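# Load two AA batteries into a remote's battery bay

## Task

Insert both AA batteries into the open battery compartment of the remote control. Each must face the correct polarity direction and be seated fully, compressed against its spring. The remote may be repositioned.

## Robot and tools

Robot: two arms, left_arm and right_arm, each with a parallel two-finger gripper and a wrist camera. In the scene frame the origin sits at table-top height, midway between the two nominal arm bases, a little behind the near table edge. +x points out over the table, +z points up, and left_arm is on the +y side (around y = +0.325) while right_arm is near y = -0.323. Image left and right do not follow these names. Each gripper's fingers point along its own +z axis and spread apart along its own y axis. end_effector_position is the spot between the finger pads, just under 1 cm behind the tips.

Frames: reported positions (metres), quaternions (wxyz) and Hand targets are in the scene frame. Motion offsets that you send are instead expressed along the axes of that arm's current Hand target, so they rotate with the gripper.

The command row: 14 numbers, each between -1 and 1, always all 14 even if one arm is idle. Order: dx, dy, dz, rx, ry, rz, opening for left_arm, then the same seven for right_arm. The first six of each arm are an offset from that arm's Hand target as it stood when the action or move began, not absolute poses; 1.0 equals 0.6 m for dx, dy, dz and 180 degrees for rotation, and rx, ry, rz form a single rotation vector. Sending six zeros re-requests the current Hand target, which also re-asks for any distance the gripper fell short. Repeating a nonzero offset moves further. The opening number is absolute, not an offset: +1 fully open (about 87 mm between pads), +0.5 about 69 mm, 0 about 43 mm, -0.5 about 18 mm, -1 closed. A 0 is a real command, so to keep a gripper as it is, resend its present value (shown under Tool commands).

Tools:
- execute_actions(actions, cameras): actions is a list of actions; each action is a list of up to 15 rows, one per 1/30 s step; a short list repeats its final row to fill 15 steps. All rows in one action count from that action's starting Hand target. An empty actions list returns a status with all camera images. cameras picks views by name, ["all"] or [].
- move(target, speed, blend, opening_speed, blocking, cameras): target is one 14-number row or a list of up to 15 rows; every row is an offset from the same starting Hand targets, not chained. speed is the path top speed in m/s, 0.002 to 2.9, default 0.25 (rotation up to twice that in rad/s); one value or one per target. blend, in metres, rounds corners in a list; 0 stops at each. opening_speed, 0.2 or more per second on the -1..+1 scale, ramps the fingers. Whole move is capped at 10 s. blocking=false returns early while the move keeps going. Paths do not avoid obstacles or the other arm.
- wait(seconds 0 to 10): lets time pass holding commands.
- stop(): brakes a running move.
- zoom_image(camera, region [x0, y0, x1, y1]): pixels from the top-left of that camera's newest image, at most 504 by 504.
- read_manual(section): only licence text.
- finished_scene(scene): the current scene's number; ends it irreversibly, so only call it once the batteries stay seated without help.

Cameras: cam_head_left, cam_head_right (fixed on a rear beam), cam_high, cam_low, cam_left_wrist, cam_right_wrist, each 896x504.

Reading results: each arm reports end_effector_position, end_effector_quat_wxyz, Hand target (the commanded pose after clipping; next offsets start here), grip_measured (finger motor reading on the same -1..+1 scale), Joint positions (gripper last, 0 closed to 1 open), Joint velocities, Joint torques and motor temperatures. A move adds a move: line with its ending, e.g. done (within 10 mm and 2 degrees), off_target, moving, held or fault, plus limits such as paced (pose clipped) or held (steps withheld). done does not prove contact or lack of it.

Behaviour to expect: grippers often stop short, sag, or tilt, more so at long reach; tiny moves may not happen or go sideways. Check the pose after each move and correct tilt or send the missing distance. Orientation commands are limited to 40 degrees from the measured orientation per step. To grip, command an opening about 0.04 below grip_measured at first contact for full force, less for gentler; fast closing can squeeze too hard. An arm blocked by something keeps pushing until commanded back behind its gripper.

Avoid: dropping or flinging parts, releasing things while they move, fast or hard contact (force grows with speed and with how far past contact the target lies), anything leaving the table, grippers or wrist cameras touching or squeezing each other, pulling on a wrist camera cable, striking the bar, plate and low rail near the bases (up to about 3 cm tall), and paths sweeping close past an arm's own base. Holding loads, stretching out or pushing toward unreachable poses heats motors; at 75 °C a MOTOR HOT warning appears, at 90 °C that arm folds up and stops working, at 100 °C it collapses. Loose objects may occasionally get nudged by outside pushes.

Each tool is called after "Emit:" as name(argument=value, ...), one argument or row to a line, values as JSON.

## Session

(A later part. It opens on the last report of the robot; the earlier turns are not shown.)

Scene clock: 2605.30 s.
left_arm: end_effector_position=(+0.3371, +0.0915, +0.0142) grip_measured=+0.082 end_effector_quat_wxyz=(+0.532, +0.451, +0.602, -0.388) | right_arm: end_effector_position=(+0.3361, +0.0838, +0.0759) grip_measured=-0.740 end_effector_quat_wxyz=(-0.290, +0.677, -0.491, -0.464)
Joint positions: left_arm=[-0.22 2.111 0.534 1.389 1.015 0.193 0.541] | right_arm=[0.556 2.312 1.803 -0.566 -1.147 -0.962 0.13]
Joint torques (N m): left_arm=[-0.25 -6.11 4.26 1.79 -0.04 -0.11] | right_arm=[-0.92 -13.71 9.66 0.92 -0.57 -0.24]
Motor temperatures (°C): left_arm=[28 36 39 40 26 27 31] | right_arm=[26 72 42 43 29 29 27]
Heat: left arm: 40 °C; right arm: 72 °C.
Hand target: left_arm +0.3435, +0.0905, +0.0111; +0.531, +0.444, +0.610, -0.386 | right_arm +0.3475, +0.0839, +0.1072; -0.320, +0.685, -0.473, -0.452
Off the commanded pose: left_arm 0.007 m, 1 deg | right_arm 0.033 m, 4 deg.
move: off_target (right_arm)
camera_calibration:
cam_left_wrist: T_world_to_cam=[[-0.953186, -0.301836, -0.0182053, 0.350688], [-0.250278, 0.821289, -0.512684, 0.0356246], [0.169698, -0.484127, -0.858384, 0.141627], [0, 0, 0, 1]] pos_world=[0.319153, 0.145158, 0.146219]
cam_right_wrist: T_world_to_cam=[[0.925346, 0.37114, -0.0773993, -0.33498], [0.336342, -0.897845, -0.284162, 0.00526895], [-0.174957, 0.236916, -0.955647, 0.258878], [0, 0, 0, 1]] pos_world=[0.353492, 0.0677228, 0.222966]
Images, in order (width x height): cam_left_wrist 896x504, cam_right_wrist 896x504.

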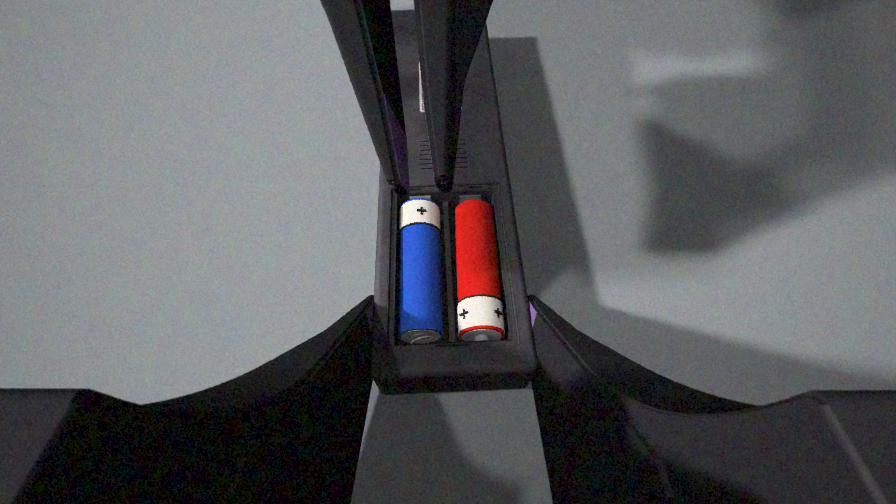

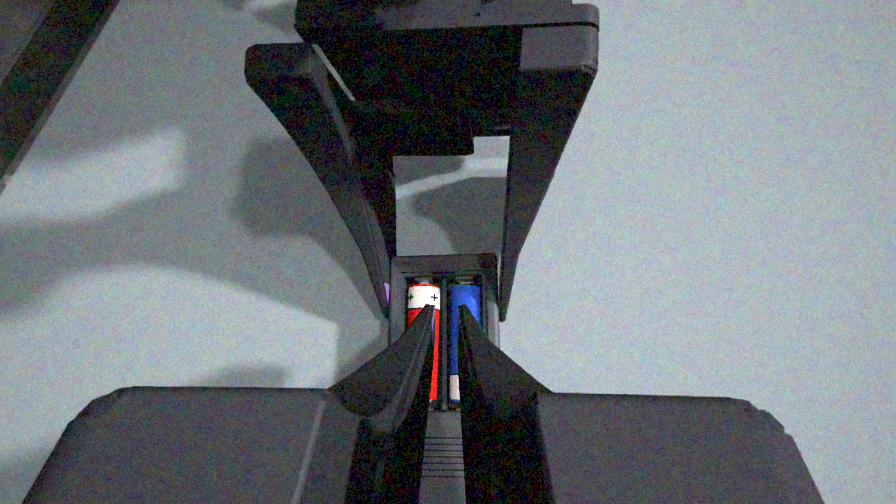

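Emit:
move(
  target=[0,0,0,0,0,0,0.03,0.0492,0,0.0207,0,0.117,0,-0.74],
  speed=0.1,
  cameras=["cam_right_wrist"],
)

Emit:
zoom_image(
  camera="cam_right_wrist",
  region=[340, 150, 560, 380],
)

Scene clock: 2653.60 s.
left_arm: end_effector_position=(+0.3371, +0.0915, +0.0142) grip_measured=+0.082 end_effector_quat_wxyz=(+0.532, +0.451, +0.602, -0.388) | right_arm: end_effector_position=(+0.3408, +0.0841, +0.0660) grip_measured=-0.740 end_effector_quat_wxyz=(-0.220, +0.750, -0.529, -0.331)
Joint positions: left_arm=[-0.22 2.111 0.534 1.389 1.015 0.193 0.541] | right_arm=[0.639 2.389 2.092 -0.941 -0.807 -1.086 0.13]
Joint torques (N m): left_arm=[-0.32 -6.08 4.15 1.81 -0.05 -0.12] | right_arm=[0.01 -10.84 9.59 0.77 -0.27 -0.2]
Motor temperatures (°C): left_arm=[28 37 39 40 26 27 31] | right_arm=[26 76 46 41 29 29 27]
Heat: left arm: 40 °C; right arm: 76 °C. Fold the right arm in close to its base, or ease its load, before you think long.
Hand target: left_arm +0.3435, +0.0905, +0.0111; +0.531, +0.444, +0.610, -0.386 | right_arm +0.3477, +0.0840, +0.0751; -0.228, +0.756, -0.524, -0.319
Off the commanded pose: left_arm 0.007 m, 1 deg | right_arm 0.012 m, 2 deg.
MOTOR HOT: joint 2 (shoulder) of the right arm reports 76 °C; the controller's stop level is 90 °C. To cool a motor, set the load down, stop pushing, or move to a pose that needs little force.
move: off_target (right_arm)
camera_calibration:
cam_right_wrist: T_world_to_cam=[[0.931541, 0.36111, -0.0427953, -0.34388], [0.363044, -0.930277, 0.0527559, -0.0274624], [-0.0207608, -0.0646808, -0.99769, 0.225771], [0, 0, 0, 1]] pos_world=[0.334996, 0.113234, 0.211982]
Images, in order (width x height): cam_right_wrist 896x504.

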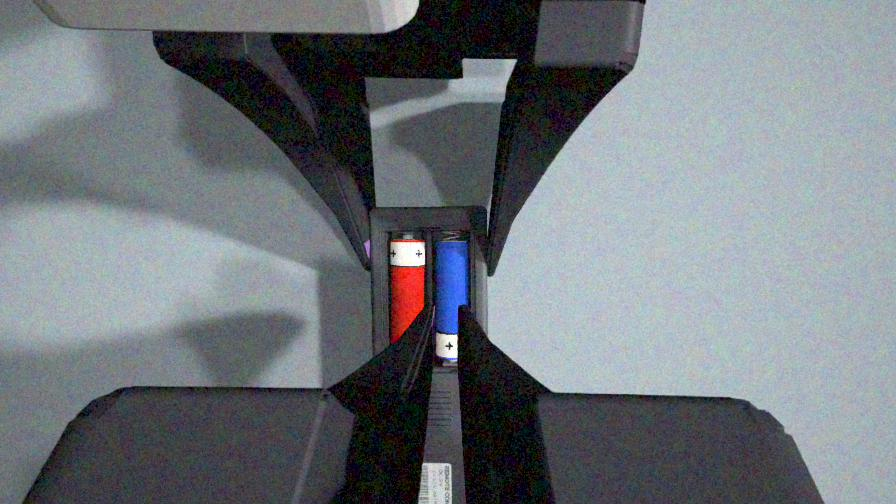

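Scaled by 2.191 from the camera's 896x504 image, which has a finer 1280x720 frame.

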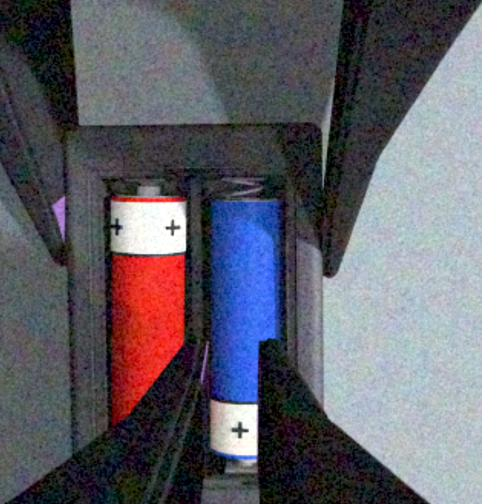

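Emit:
move(
  target=[0,0,0,0,0,0,0.03,0.0565,0,0.0542,0,0,0,-0.74],
  speed=0.06,
  cameras=["cam_right_wrist","cam_left_wrist"],
)

Emit:
zoom_image(
  camera="cam_left_wrist",
  region=[340, 160, 580, 400],
)

Scene clock: 2668.43 s.
left_arm: end_effector_position=(+0.3371, +0.0915, +0.0142) grip_measured=+0.082 end_effector_quat_wxyz=(+0.532, +0.451, +0.602, -0.388) | right_arm: end_effector_position=(+0.3417, +0.0839, +0.0348) grip_measured=-0.740 end_effector_quat_wxyz=(-0.219, +0.751, -0.528, -0.331)
Joint positions: left_arm=[-0.22 2.111 0.534 1.389 1.015 0.193 0.541] | right_arm=[0.64 2.411 2.007 -0.833 -0.806 -1.088 0.13]
Joint torques (N m): left_arm=[-0.32 -6.12 4.23 1.8 -0.09 -0.12] | right_arm=[0.29 -10.29 4.98 1.3 -0.28 -0.17]
Motor temperatures (°C): left_arm=[28 37 39 40 26 27 31] | right_arm=[26 72 44 41 29 29 27]
Heat: left arm: 40 °C; right arm: 72 °C. Fold the right arm in close to its base, or ease its load, before you think long.
Hand target: left_arm +0.3435, +0.0905, +0.0111; +0.531, +0.444, +0.610, -0.386 | right_arm +0.3482, +0.0842, +0.0282; -0.228, +0.756, -0.524, -0.319
Off the commanded pose: left_arm 0.007 m, 1 deg | right_arm 0.009 m, 2 deg.
MOTOR HOT: still on. Joint 2 (shoulder) of the right arm reports 72 °C.
move: done
camera_calibration:
cam_left_wrist: T_world_to_cam=[[-0.953186, -0.301836, -0.0182053, 0.350688], [-0.250278, 0.821289, -0.512684, 0.0356246], [0.169698, -0.484127, -0.858384, 0.141627], [0, 0, 0, 1]] pos_world=[0.319153, 0.145158, 0.146219]
cam_right_wrist: T_world_to_cam=[[0.930802, 0.363145, -0.0416254, -0.345804], [0.365022, -0.929442, 0.0538287, -0.0271346], [-0.0191407, -0.0652981, -0.997682, 0.194166], [0, 0, 0, 1]] pos_world=[0.335496, 0.113036, 0.180783]
Images, in order (width x height): cam_left_wrist 896x504, cam_right_wrist 896x504.

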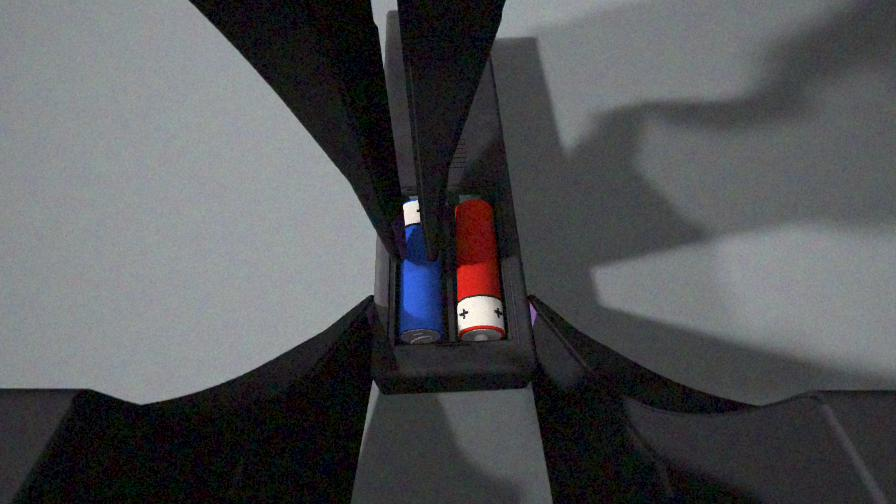

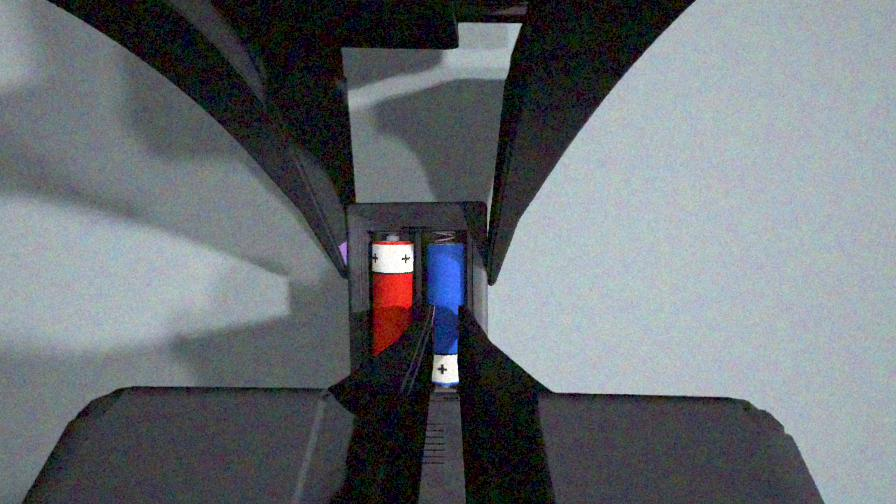

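Scaled by 2.100 from the camera's 896x504 image, which has a finer 1280x720 frame.

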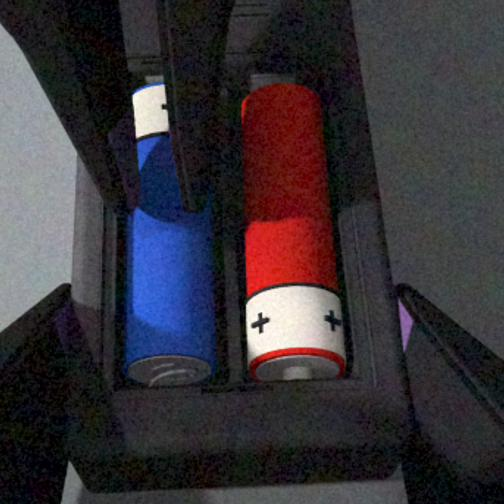

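Emit:
move(
  target=[0,0,0,0,0,0,0.03,0.0096,0,0.0092,0,0,0,-0.74],
  speed=0.03,
)

Emit:
move(
  target=[0,0,0,0,0,0,0.03,0.0096,0,0.0092,0,0,0,-0.74],
  speed=0.03,
  cameras=["cam_left_wrist"],
)

Emit:
zoom_image(
  camera="cam_left_wrist",
  region=[340, 160, 580, 400],
)

Scene clock: 2676.50 s.
left_arm: end_effector_position=(+0.3371, +0.0915, +0.0142) grip_measured=+0.082 end_effector_quat_wxyz=(+0.532, +0.451, +0.602, -0.388) | right_arm: end_effector_position=(+0.3429, +0.0823, +0.0326) grip_measured=-0.740 end_effector_quat_wxyz=(-0.221, +0.748, -0.529, -0.334)
Joint positions: left_arm=[-0.22 2.111 0.534 1.389 1.015 0.193 0.541] | right_arm=[0.634 2.411 1.994 -0.821 -0.815 -1.088 0.13]
Joint torques (N m): left_arm=[-0.28 -6.11 4.22 1.81 -0.07 -0.12] | right_arm=[0.28 -9.7 4.19 1.41 -0.18 -0.18]
Motor temperatures (°C): left_arm=[28 37 39 40 26 27 32] | right_arm=[26 71 43 41 29 29 27]
Heat: left arm: 40 °C; right arm: 71 °C.
Hand target: left_arm +0.3435, +0.0905, +0.0111; +0.531, +0.444, +0.610, -0.386 | right_arm +0.3483, +0.0842, +0.0202; -0.228, +0.756, -0.524, -0.319
Off the commanded pose: left_arm 0.007 m, 1 deg | right_arm 0.014 m, 2 deg.
MOTOR HOT: cleared for the motors of the right arm.
move: off_target (right_arm)

Scene clock: 2677.50 s.
left_arm: end_effector_position=(+0.3395, +0.0940, +0.0143) grip_measured=+0.082 end_effector_quat_wxyz=(+0.534, +0.449, +0.604, -0.385) | right_arm: end_effector_position=(+0.3454, +0.0851, +0.0330) grip_measured=-0.739 end_effector_quat_wxyz=(-0.232, +0.748, -0.522, -0.338)
Joint positions: left_arm=[-0.212 2.111 0.535 1.388 1.013 0.193 0.541] | right_arm=[0.631 2.409 1.982 -0.788 -0.83 -1.088 0.13]
Joint torques (N m): left_arm=[-0.23 -6.15 4.03 1.83 -0.04 -0.11] | right_arm=[0.38 -9.09 3.71 1.37 0 -0.18]
Motor temperatures (°C): left_arm=[28 37 39 40 26 27 32] | right_arm=[26 71 43 41 29 29 27]
Heat: left arm: 40 °C; right arm: 71 °C.
Hand target: left_arm +0.3435, +0.0906, +0.0111; +0.531, +0.444, +0.610, -0.386 | right_arm +0.3484, +0.0843, +0.0122; -0.228, +0.756, -0.524, -0.319
Off the commanded pose: left_arm 0.006 m, 1 deg | right_arm 0.021 m, 2 deg.
move: off_target (right_arm)
camera_calibration:
cam_left_wrist: T_world_to_cam=[[-0.950261, -0.310871, -0.0190469, 0.353722], [-0.257699, 0.819125, -0.51247, 0.0369262], [0.174914, -0.482072, -0.858494, 0.140547], [0, 0, 0, 1]] pos_world=[0.321061, 0.147468, 0.146319]
Images, in order (width x height): cam_left_wrist 896x504.

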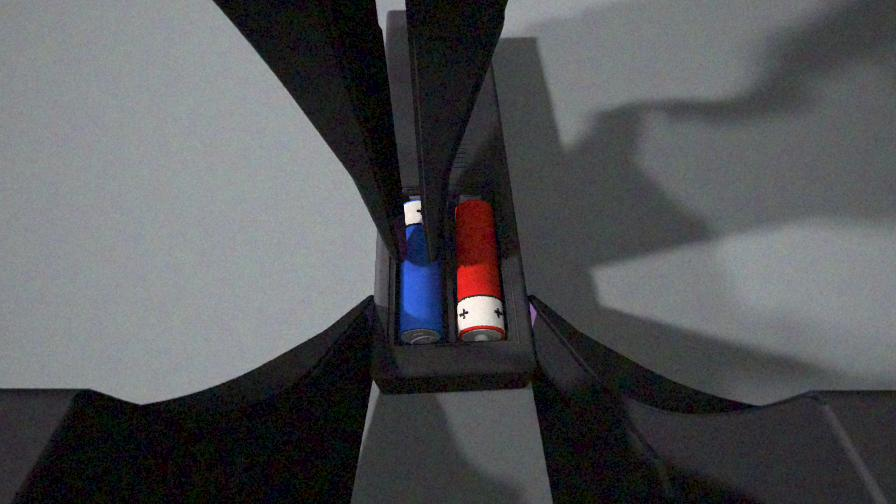

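Scaled by 2.100 from the camera's 896x504 image, which has a finer 1280x720 frame.

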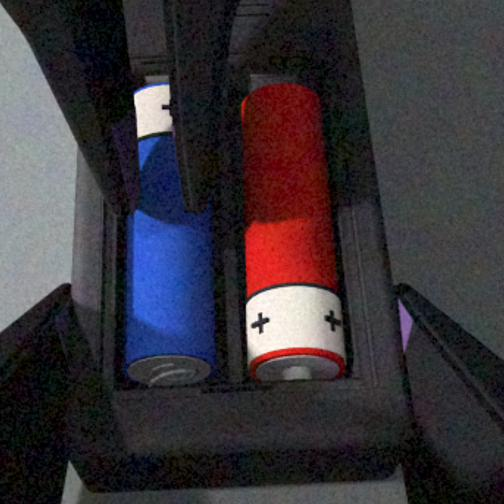

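Emit:
move(
  target=[
    [0,0,0,0,0,0,0.03,-0.06,0,-0.0577,0,0,0,-0.74],
    [0,0,0,0,0,0,0.03,-0.0558,0.0815,-0.1595,0,0,0,-0.74],
  ],
  speed=0.12,
  blend=0.02,
  cameras=["cam_left_wrist","cam_right_wrist"],
)

Emit:
zoom_image(
  camera="cam_left_wrist",
  region=[360, 170, 560, 370],
)

Emit:
zoom_image(
  camera="cam_right_wrist",
  region=[360, 100, 560, 300],
)

Scene clock: 2689.83 s.
left_arm: end_effector_position=(+0.3371, +0.0905, +0.0143) grip_measured=+0.082 end_effector_quat_wxyz=(+0.532, +0.452, +0.602, -0.388) | right_arm: end_effector_position=(+0.3151, +0.0298, +0.0849) grip_measured=-0.740 end_effector_quat_wxyz=(-0.215, +0.754, -0.529, -0.326)
Joint positions: left_arm=[-0.223 2.111 0.535 1.388 1.012 0.193 0.541] | right_arm=[0.582 2.162 1.793 -0.94 -0.811 -1.179 0.13]
Joint torques (N m): left_arm=[-0.02 -6.09 4.03 1.82 -0.04 -0.11] | right_arm=[-0.85 -12.67 5.9 0.66 -0.48 -0.22]
Motor temperatures (°C): left_arm=[28 37 38 40 26 27 32] | right_arm=[26 69 42 42 29 29 27]
Heat: left arm: 40 °C; right arm: 69 °C.
Hand target: left_arm +0.3435, +0.0905, +0.0111; +0.531, +0.444, +0.610, -0.386 | right_arm +0.3175, +0.0240, +0.1021; -0.228, +0.756, -0.524, -0.319
Off the commanded pose: left_arm 0.007 m, 1 deg | right_arm 0.018 m, 2 deg.
move: off_target (right_arm)
camera_calibration:
cam_left_wrist: T_world_to_cam=[[-0.953424, -0.301075, -0.0183573, 0.350469], [-0.249572, 0.821581, -0.512561, 0.0361858], [0.169401, -0.484106, -0.858455, 0.141228], [0, 0, 0, 1]] pos_world=[0.319252, 0.144157, 0.146219]
cam_right_wrist: T_world_to_cam=[[0.929773, 0.365566, -0.0434121, -0.298926], [0.367816, -0.927391, 0.0682423, -0.0725858], [-0.015313, -0.0794175, -0.996724, 0.239209], [0, 0, 0, 1]] pos_world=[0.308294, 0.060959, 0.230402]
Images, in order (width x height): cam_left_wrist 896x504, cam_right_wrist 896x504.

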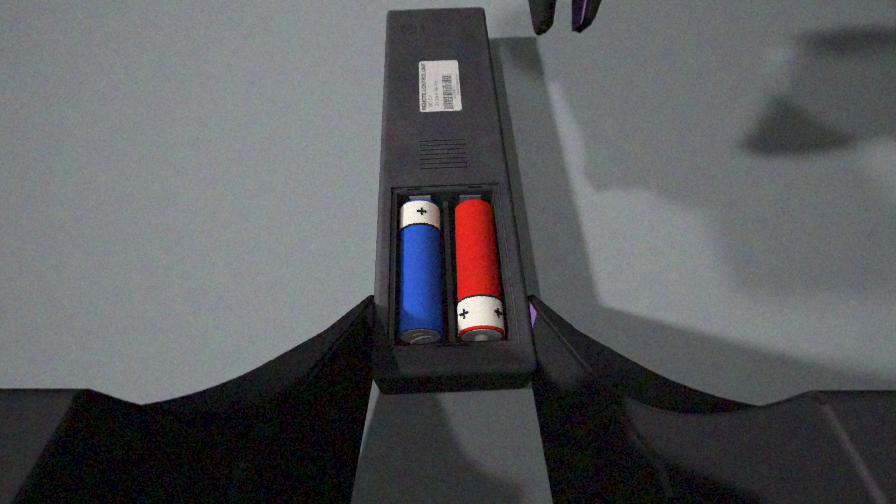

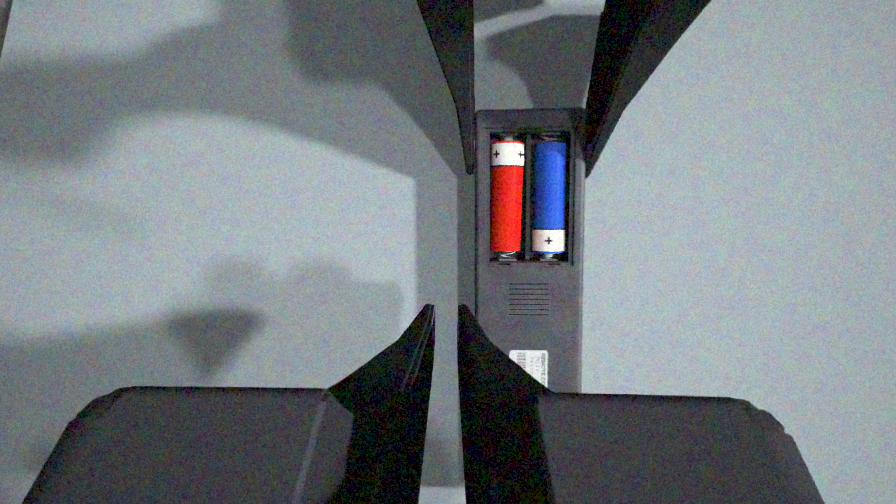

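Scaled by 2.520 from the camera's 896x504 image, which has a finer 1280x720 frame.

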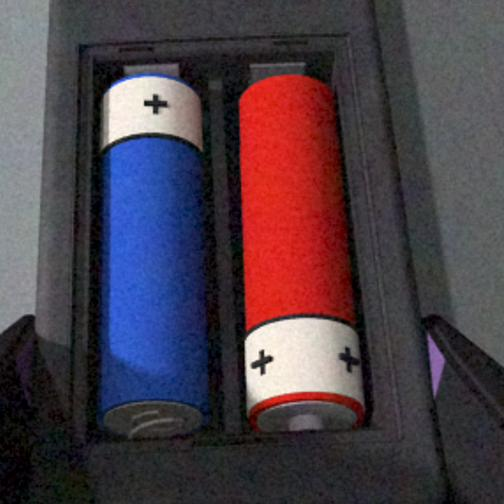

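Scaled by 2.520 from the camera's 896x504 image, which has a finer 1280x720 frame.

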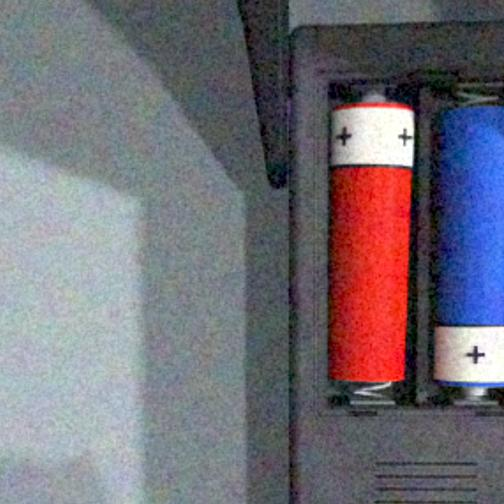

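Emit:
zoom_image(
  camera="cam_right_wrist",
  region=[470, 120, 600, 275],
)

Scaled by 3.252 from the camera's 896x504 image, which has a finer 1280x720 frame.

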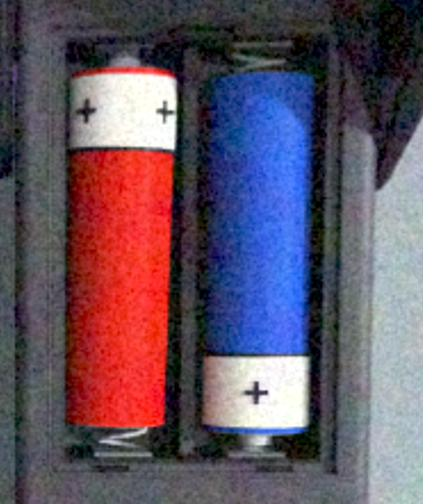

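Emit:
move(
  target=[0,0,0,0,0,0,0.03,-0.0017,0.0985,0.1252,0.476,-0.139,0.2446,-0.74],
  speed=0.3,
  cameras=["cam_right_wrist"],
)

Scene clock: 2743.63 s.
left_arm: end_effector_position=(+0.3371, +0.0905, +0.0143) grip_measured=+0.082 end_effector_quat_wxyz=(+0.532, +0.452, +0.602, -0.388) | right_arm: end_effector_position=(+0.2379, +0.0460, +0.0350) grip_measured=-0.740 end_effector_quat_wxyz=(+0.622, -0.136, +0.769, +0.063)
Joint positions: left_arm=[-0.223 2.111 0.535 1.388 1.012 0.193 0.541] | right_arm=[1.285 1.987 0.766 0.786 0.998 0.341 0.13]
Joint torques (N m): left_arm=[-0.08 -6.12 4.04 1.83 -0.02 -0.11] | right_arm=[0.21 -6.91 7.01 2.05 0.52 0.11]
Motor temperatures (°C): left_arm=[27 37 38 39 26 27 32] | right_arm=[26 74 41 40 29 29 27]
Heat: left arm: 39 °C; right arm: 74 °C. Fold the right arm in close to its base, or ease its load, before you think long.
Hand target: left_arm +0.3435, +0.0905, +0.0111; +0.531, +0.444, +0.610, -0.386 | right_arm +0.2436, +0.0552, +0.0502; +0.637, -0.100, +0.760, +0.084
Off the commanded pose: left_arm 0.007 m, 1 deg | right_arm 0.019 m, 5 deg.
MOTOR HOT: joint 2 (shoulder) of the right arm reports 74 °C; the controller's stop level is 90 °C. To cool a motor, set the load down, stop pushing, or move to a pose that needs little force.
move: off_target (right_arm)
camera_calibration:
cam_right_wrist: T_world_to_cam=[[0.312984, -0.947761, 0.061568, -0.0318776], [-0.834629, -0.305401, -0.458393, 0.250177], [0.453249, 0.0920829, -0.886615, 0.066373], [0, 0, 0, 1]] pos_world=[0.188699, 0.0400803, 0.175489]
Images, in order (width x height): cam_right_wrist 896x504.

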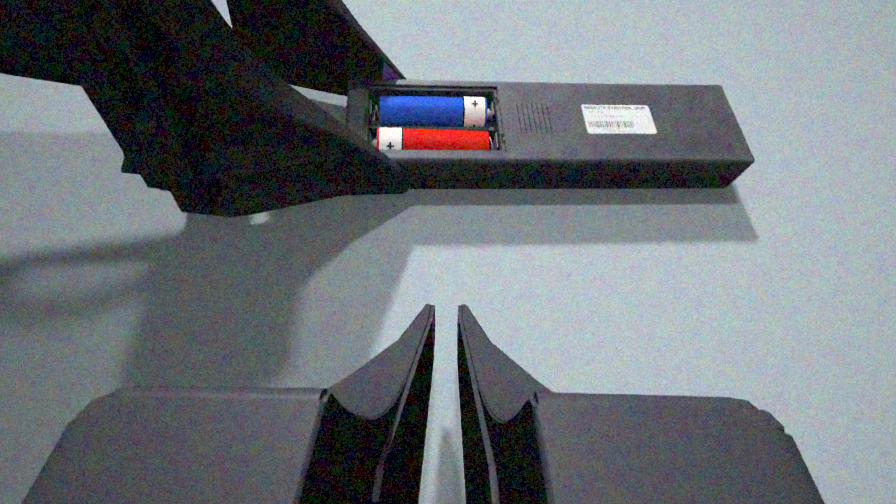

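Emit:
zoom_image(
  camera="cam_right_wrist",
  region=[350, 70, 530, 200],
)

Scaled by 2.800 from the camera's 896x504 image, which has a finer 1280x720 frame.

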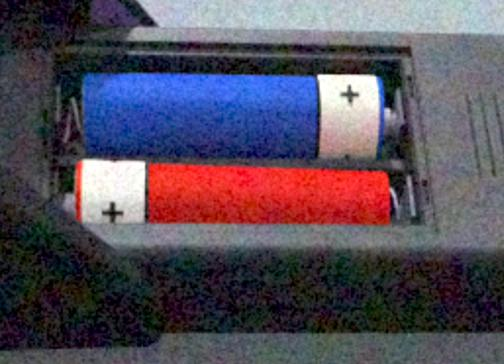

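Emit:
move(
  target=[
    [0,0,0,0,0,0,0.45,0,0,0,0,0,0,-0.74],
    [0,0,-0.13,0,0,0,0.45,0,0,-0.03,0,0,0,-0.74],
  ],
  opening_speed=0.5,
  speed=0.12,
  cameras=["cam_left_wrist","cam_right_wrist"],
)

Emit:
zoom_image(
  camera="cam_left_wrist",
  region=[370, 60, 560, 250],
)

Emit:
zoom_image(
  camera="cam_right_wrist",
  region=[350, 70, 530, 200],
)

Scene clock: 2786.83 s.
left_arm: end_effector_position=(+0.3198, +0.1629, +0.0127) grip_measured=+0.450 end_effector_quat_wxyz=(+0.528, +0.436, +0.619, -0.385) | right_arm: end_effector_position=(+0.2242, +0.0511, +0.0371) grip_measured=-0.740 end_effector_quat_wxyz=(+0.627, -0.128, +0.765, +0.072)
Joint positions: left_arm=[0.024 2.028 0.422 1.272 1.22 0.316 0.725] | right_arm=[1.329 1.987 0.766 0.786 1.041 0.371 0.13]
Joint torques (N m): left_arm=[0.79 -9.52 2.28 1.45 0.47 0.05] | right_arm=[0.35 -9.7 4.18 1.72 0.54 0.11]
Motor temperatures (°C): left_arm=[27 37 37 39 26 27 32] | right_arm=[26 62 42 45 29 29 27]
Heat: left arm: 39 °C; right arm: 62 °C.
Hand target: left_arm +0.3197, +0.1641, +0.0220; +0.531, +0.444, +0.610, -0.386 | right_arm +0.2264, +0.0506, +0.0534; +0.637, -0.100, +0.760, +0.084
Off the commanded pose: left_arm 0.009 m, 1 deg | right_arm 0.016 m, 4 deg.
MOTOR HOT: cleared for the motors of the right arm.
move: off_target (right_arm)
camera_calibration:
cam_left_wrist: T_world_to_cam=[[-0.942809, -0.333135, 0.0115135, 0.357191], [-0.293954, 0.814642, -0.49995, -0.0132738], [0.157172, -0.474742, -0.865978, 0.180294], [0, 0, 0, 1]] pos_world=[0.304524, 0.215399, 0.145382]
cam_right_wrist: T_world_to_cam=[[0.312063, -0.949153, 0.0415285, -0.0218755], [-0.830382, -0.29373, -0.473486, 0.240158], [0.461609, 0.113273, -0.879822, 0.0707456], [0, 0, 0, 1]] pos_world=[0.173592, 0.0417648, 0.176863]
Images, in order (width x height): cam_left_wrist 896x504, cam_right_wrist 896x504.

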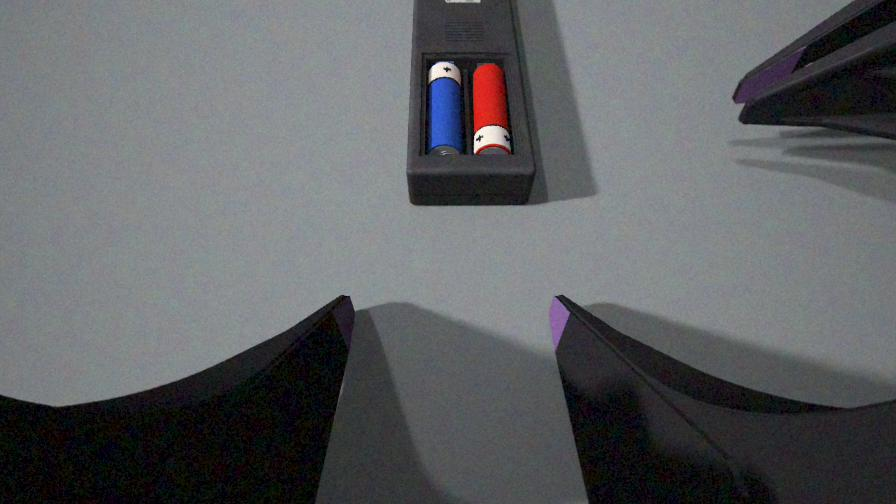

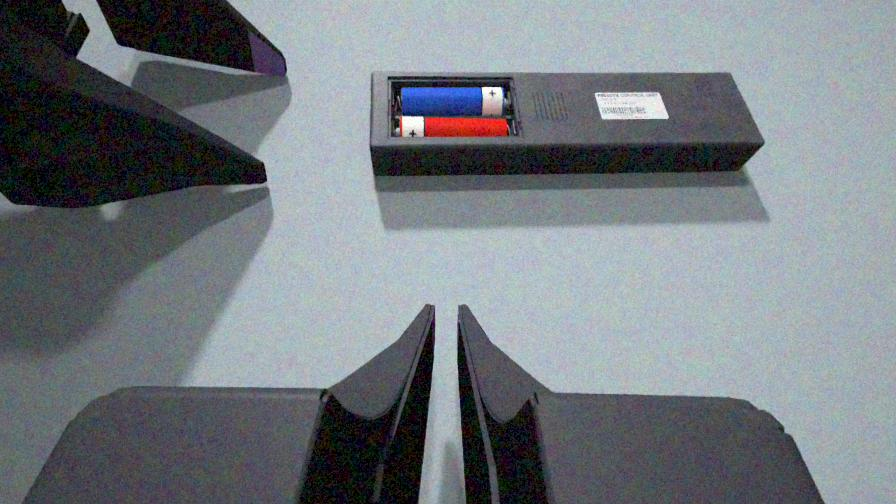

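Scaled by 2.653 from the camera's 896x504 image, which has a finer 1280x720 frame.

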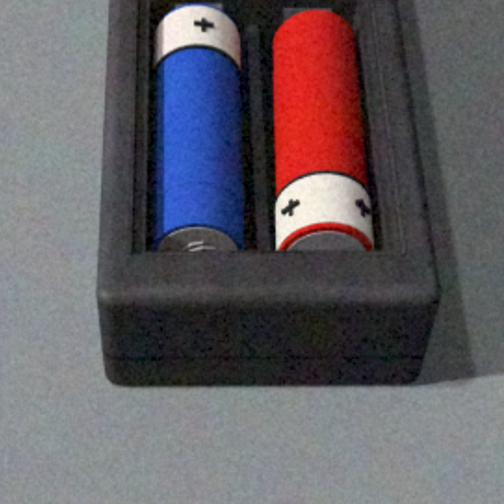

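Scaled by 2.800 from the camera's 896x504 image, which has a finer 1280x720 frame.

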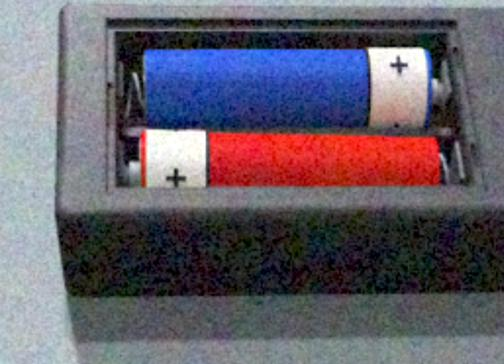

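Emit:
finished_scene(
  scene=2,
)

The scene is finished: the task was done.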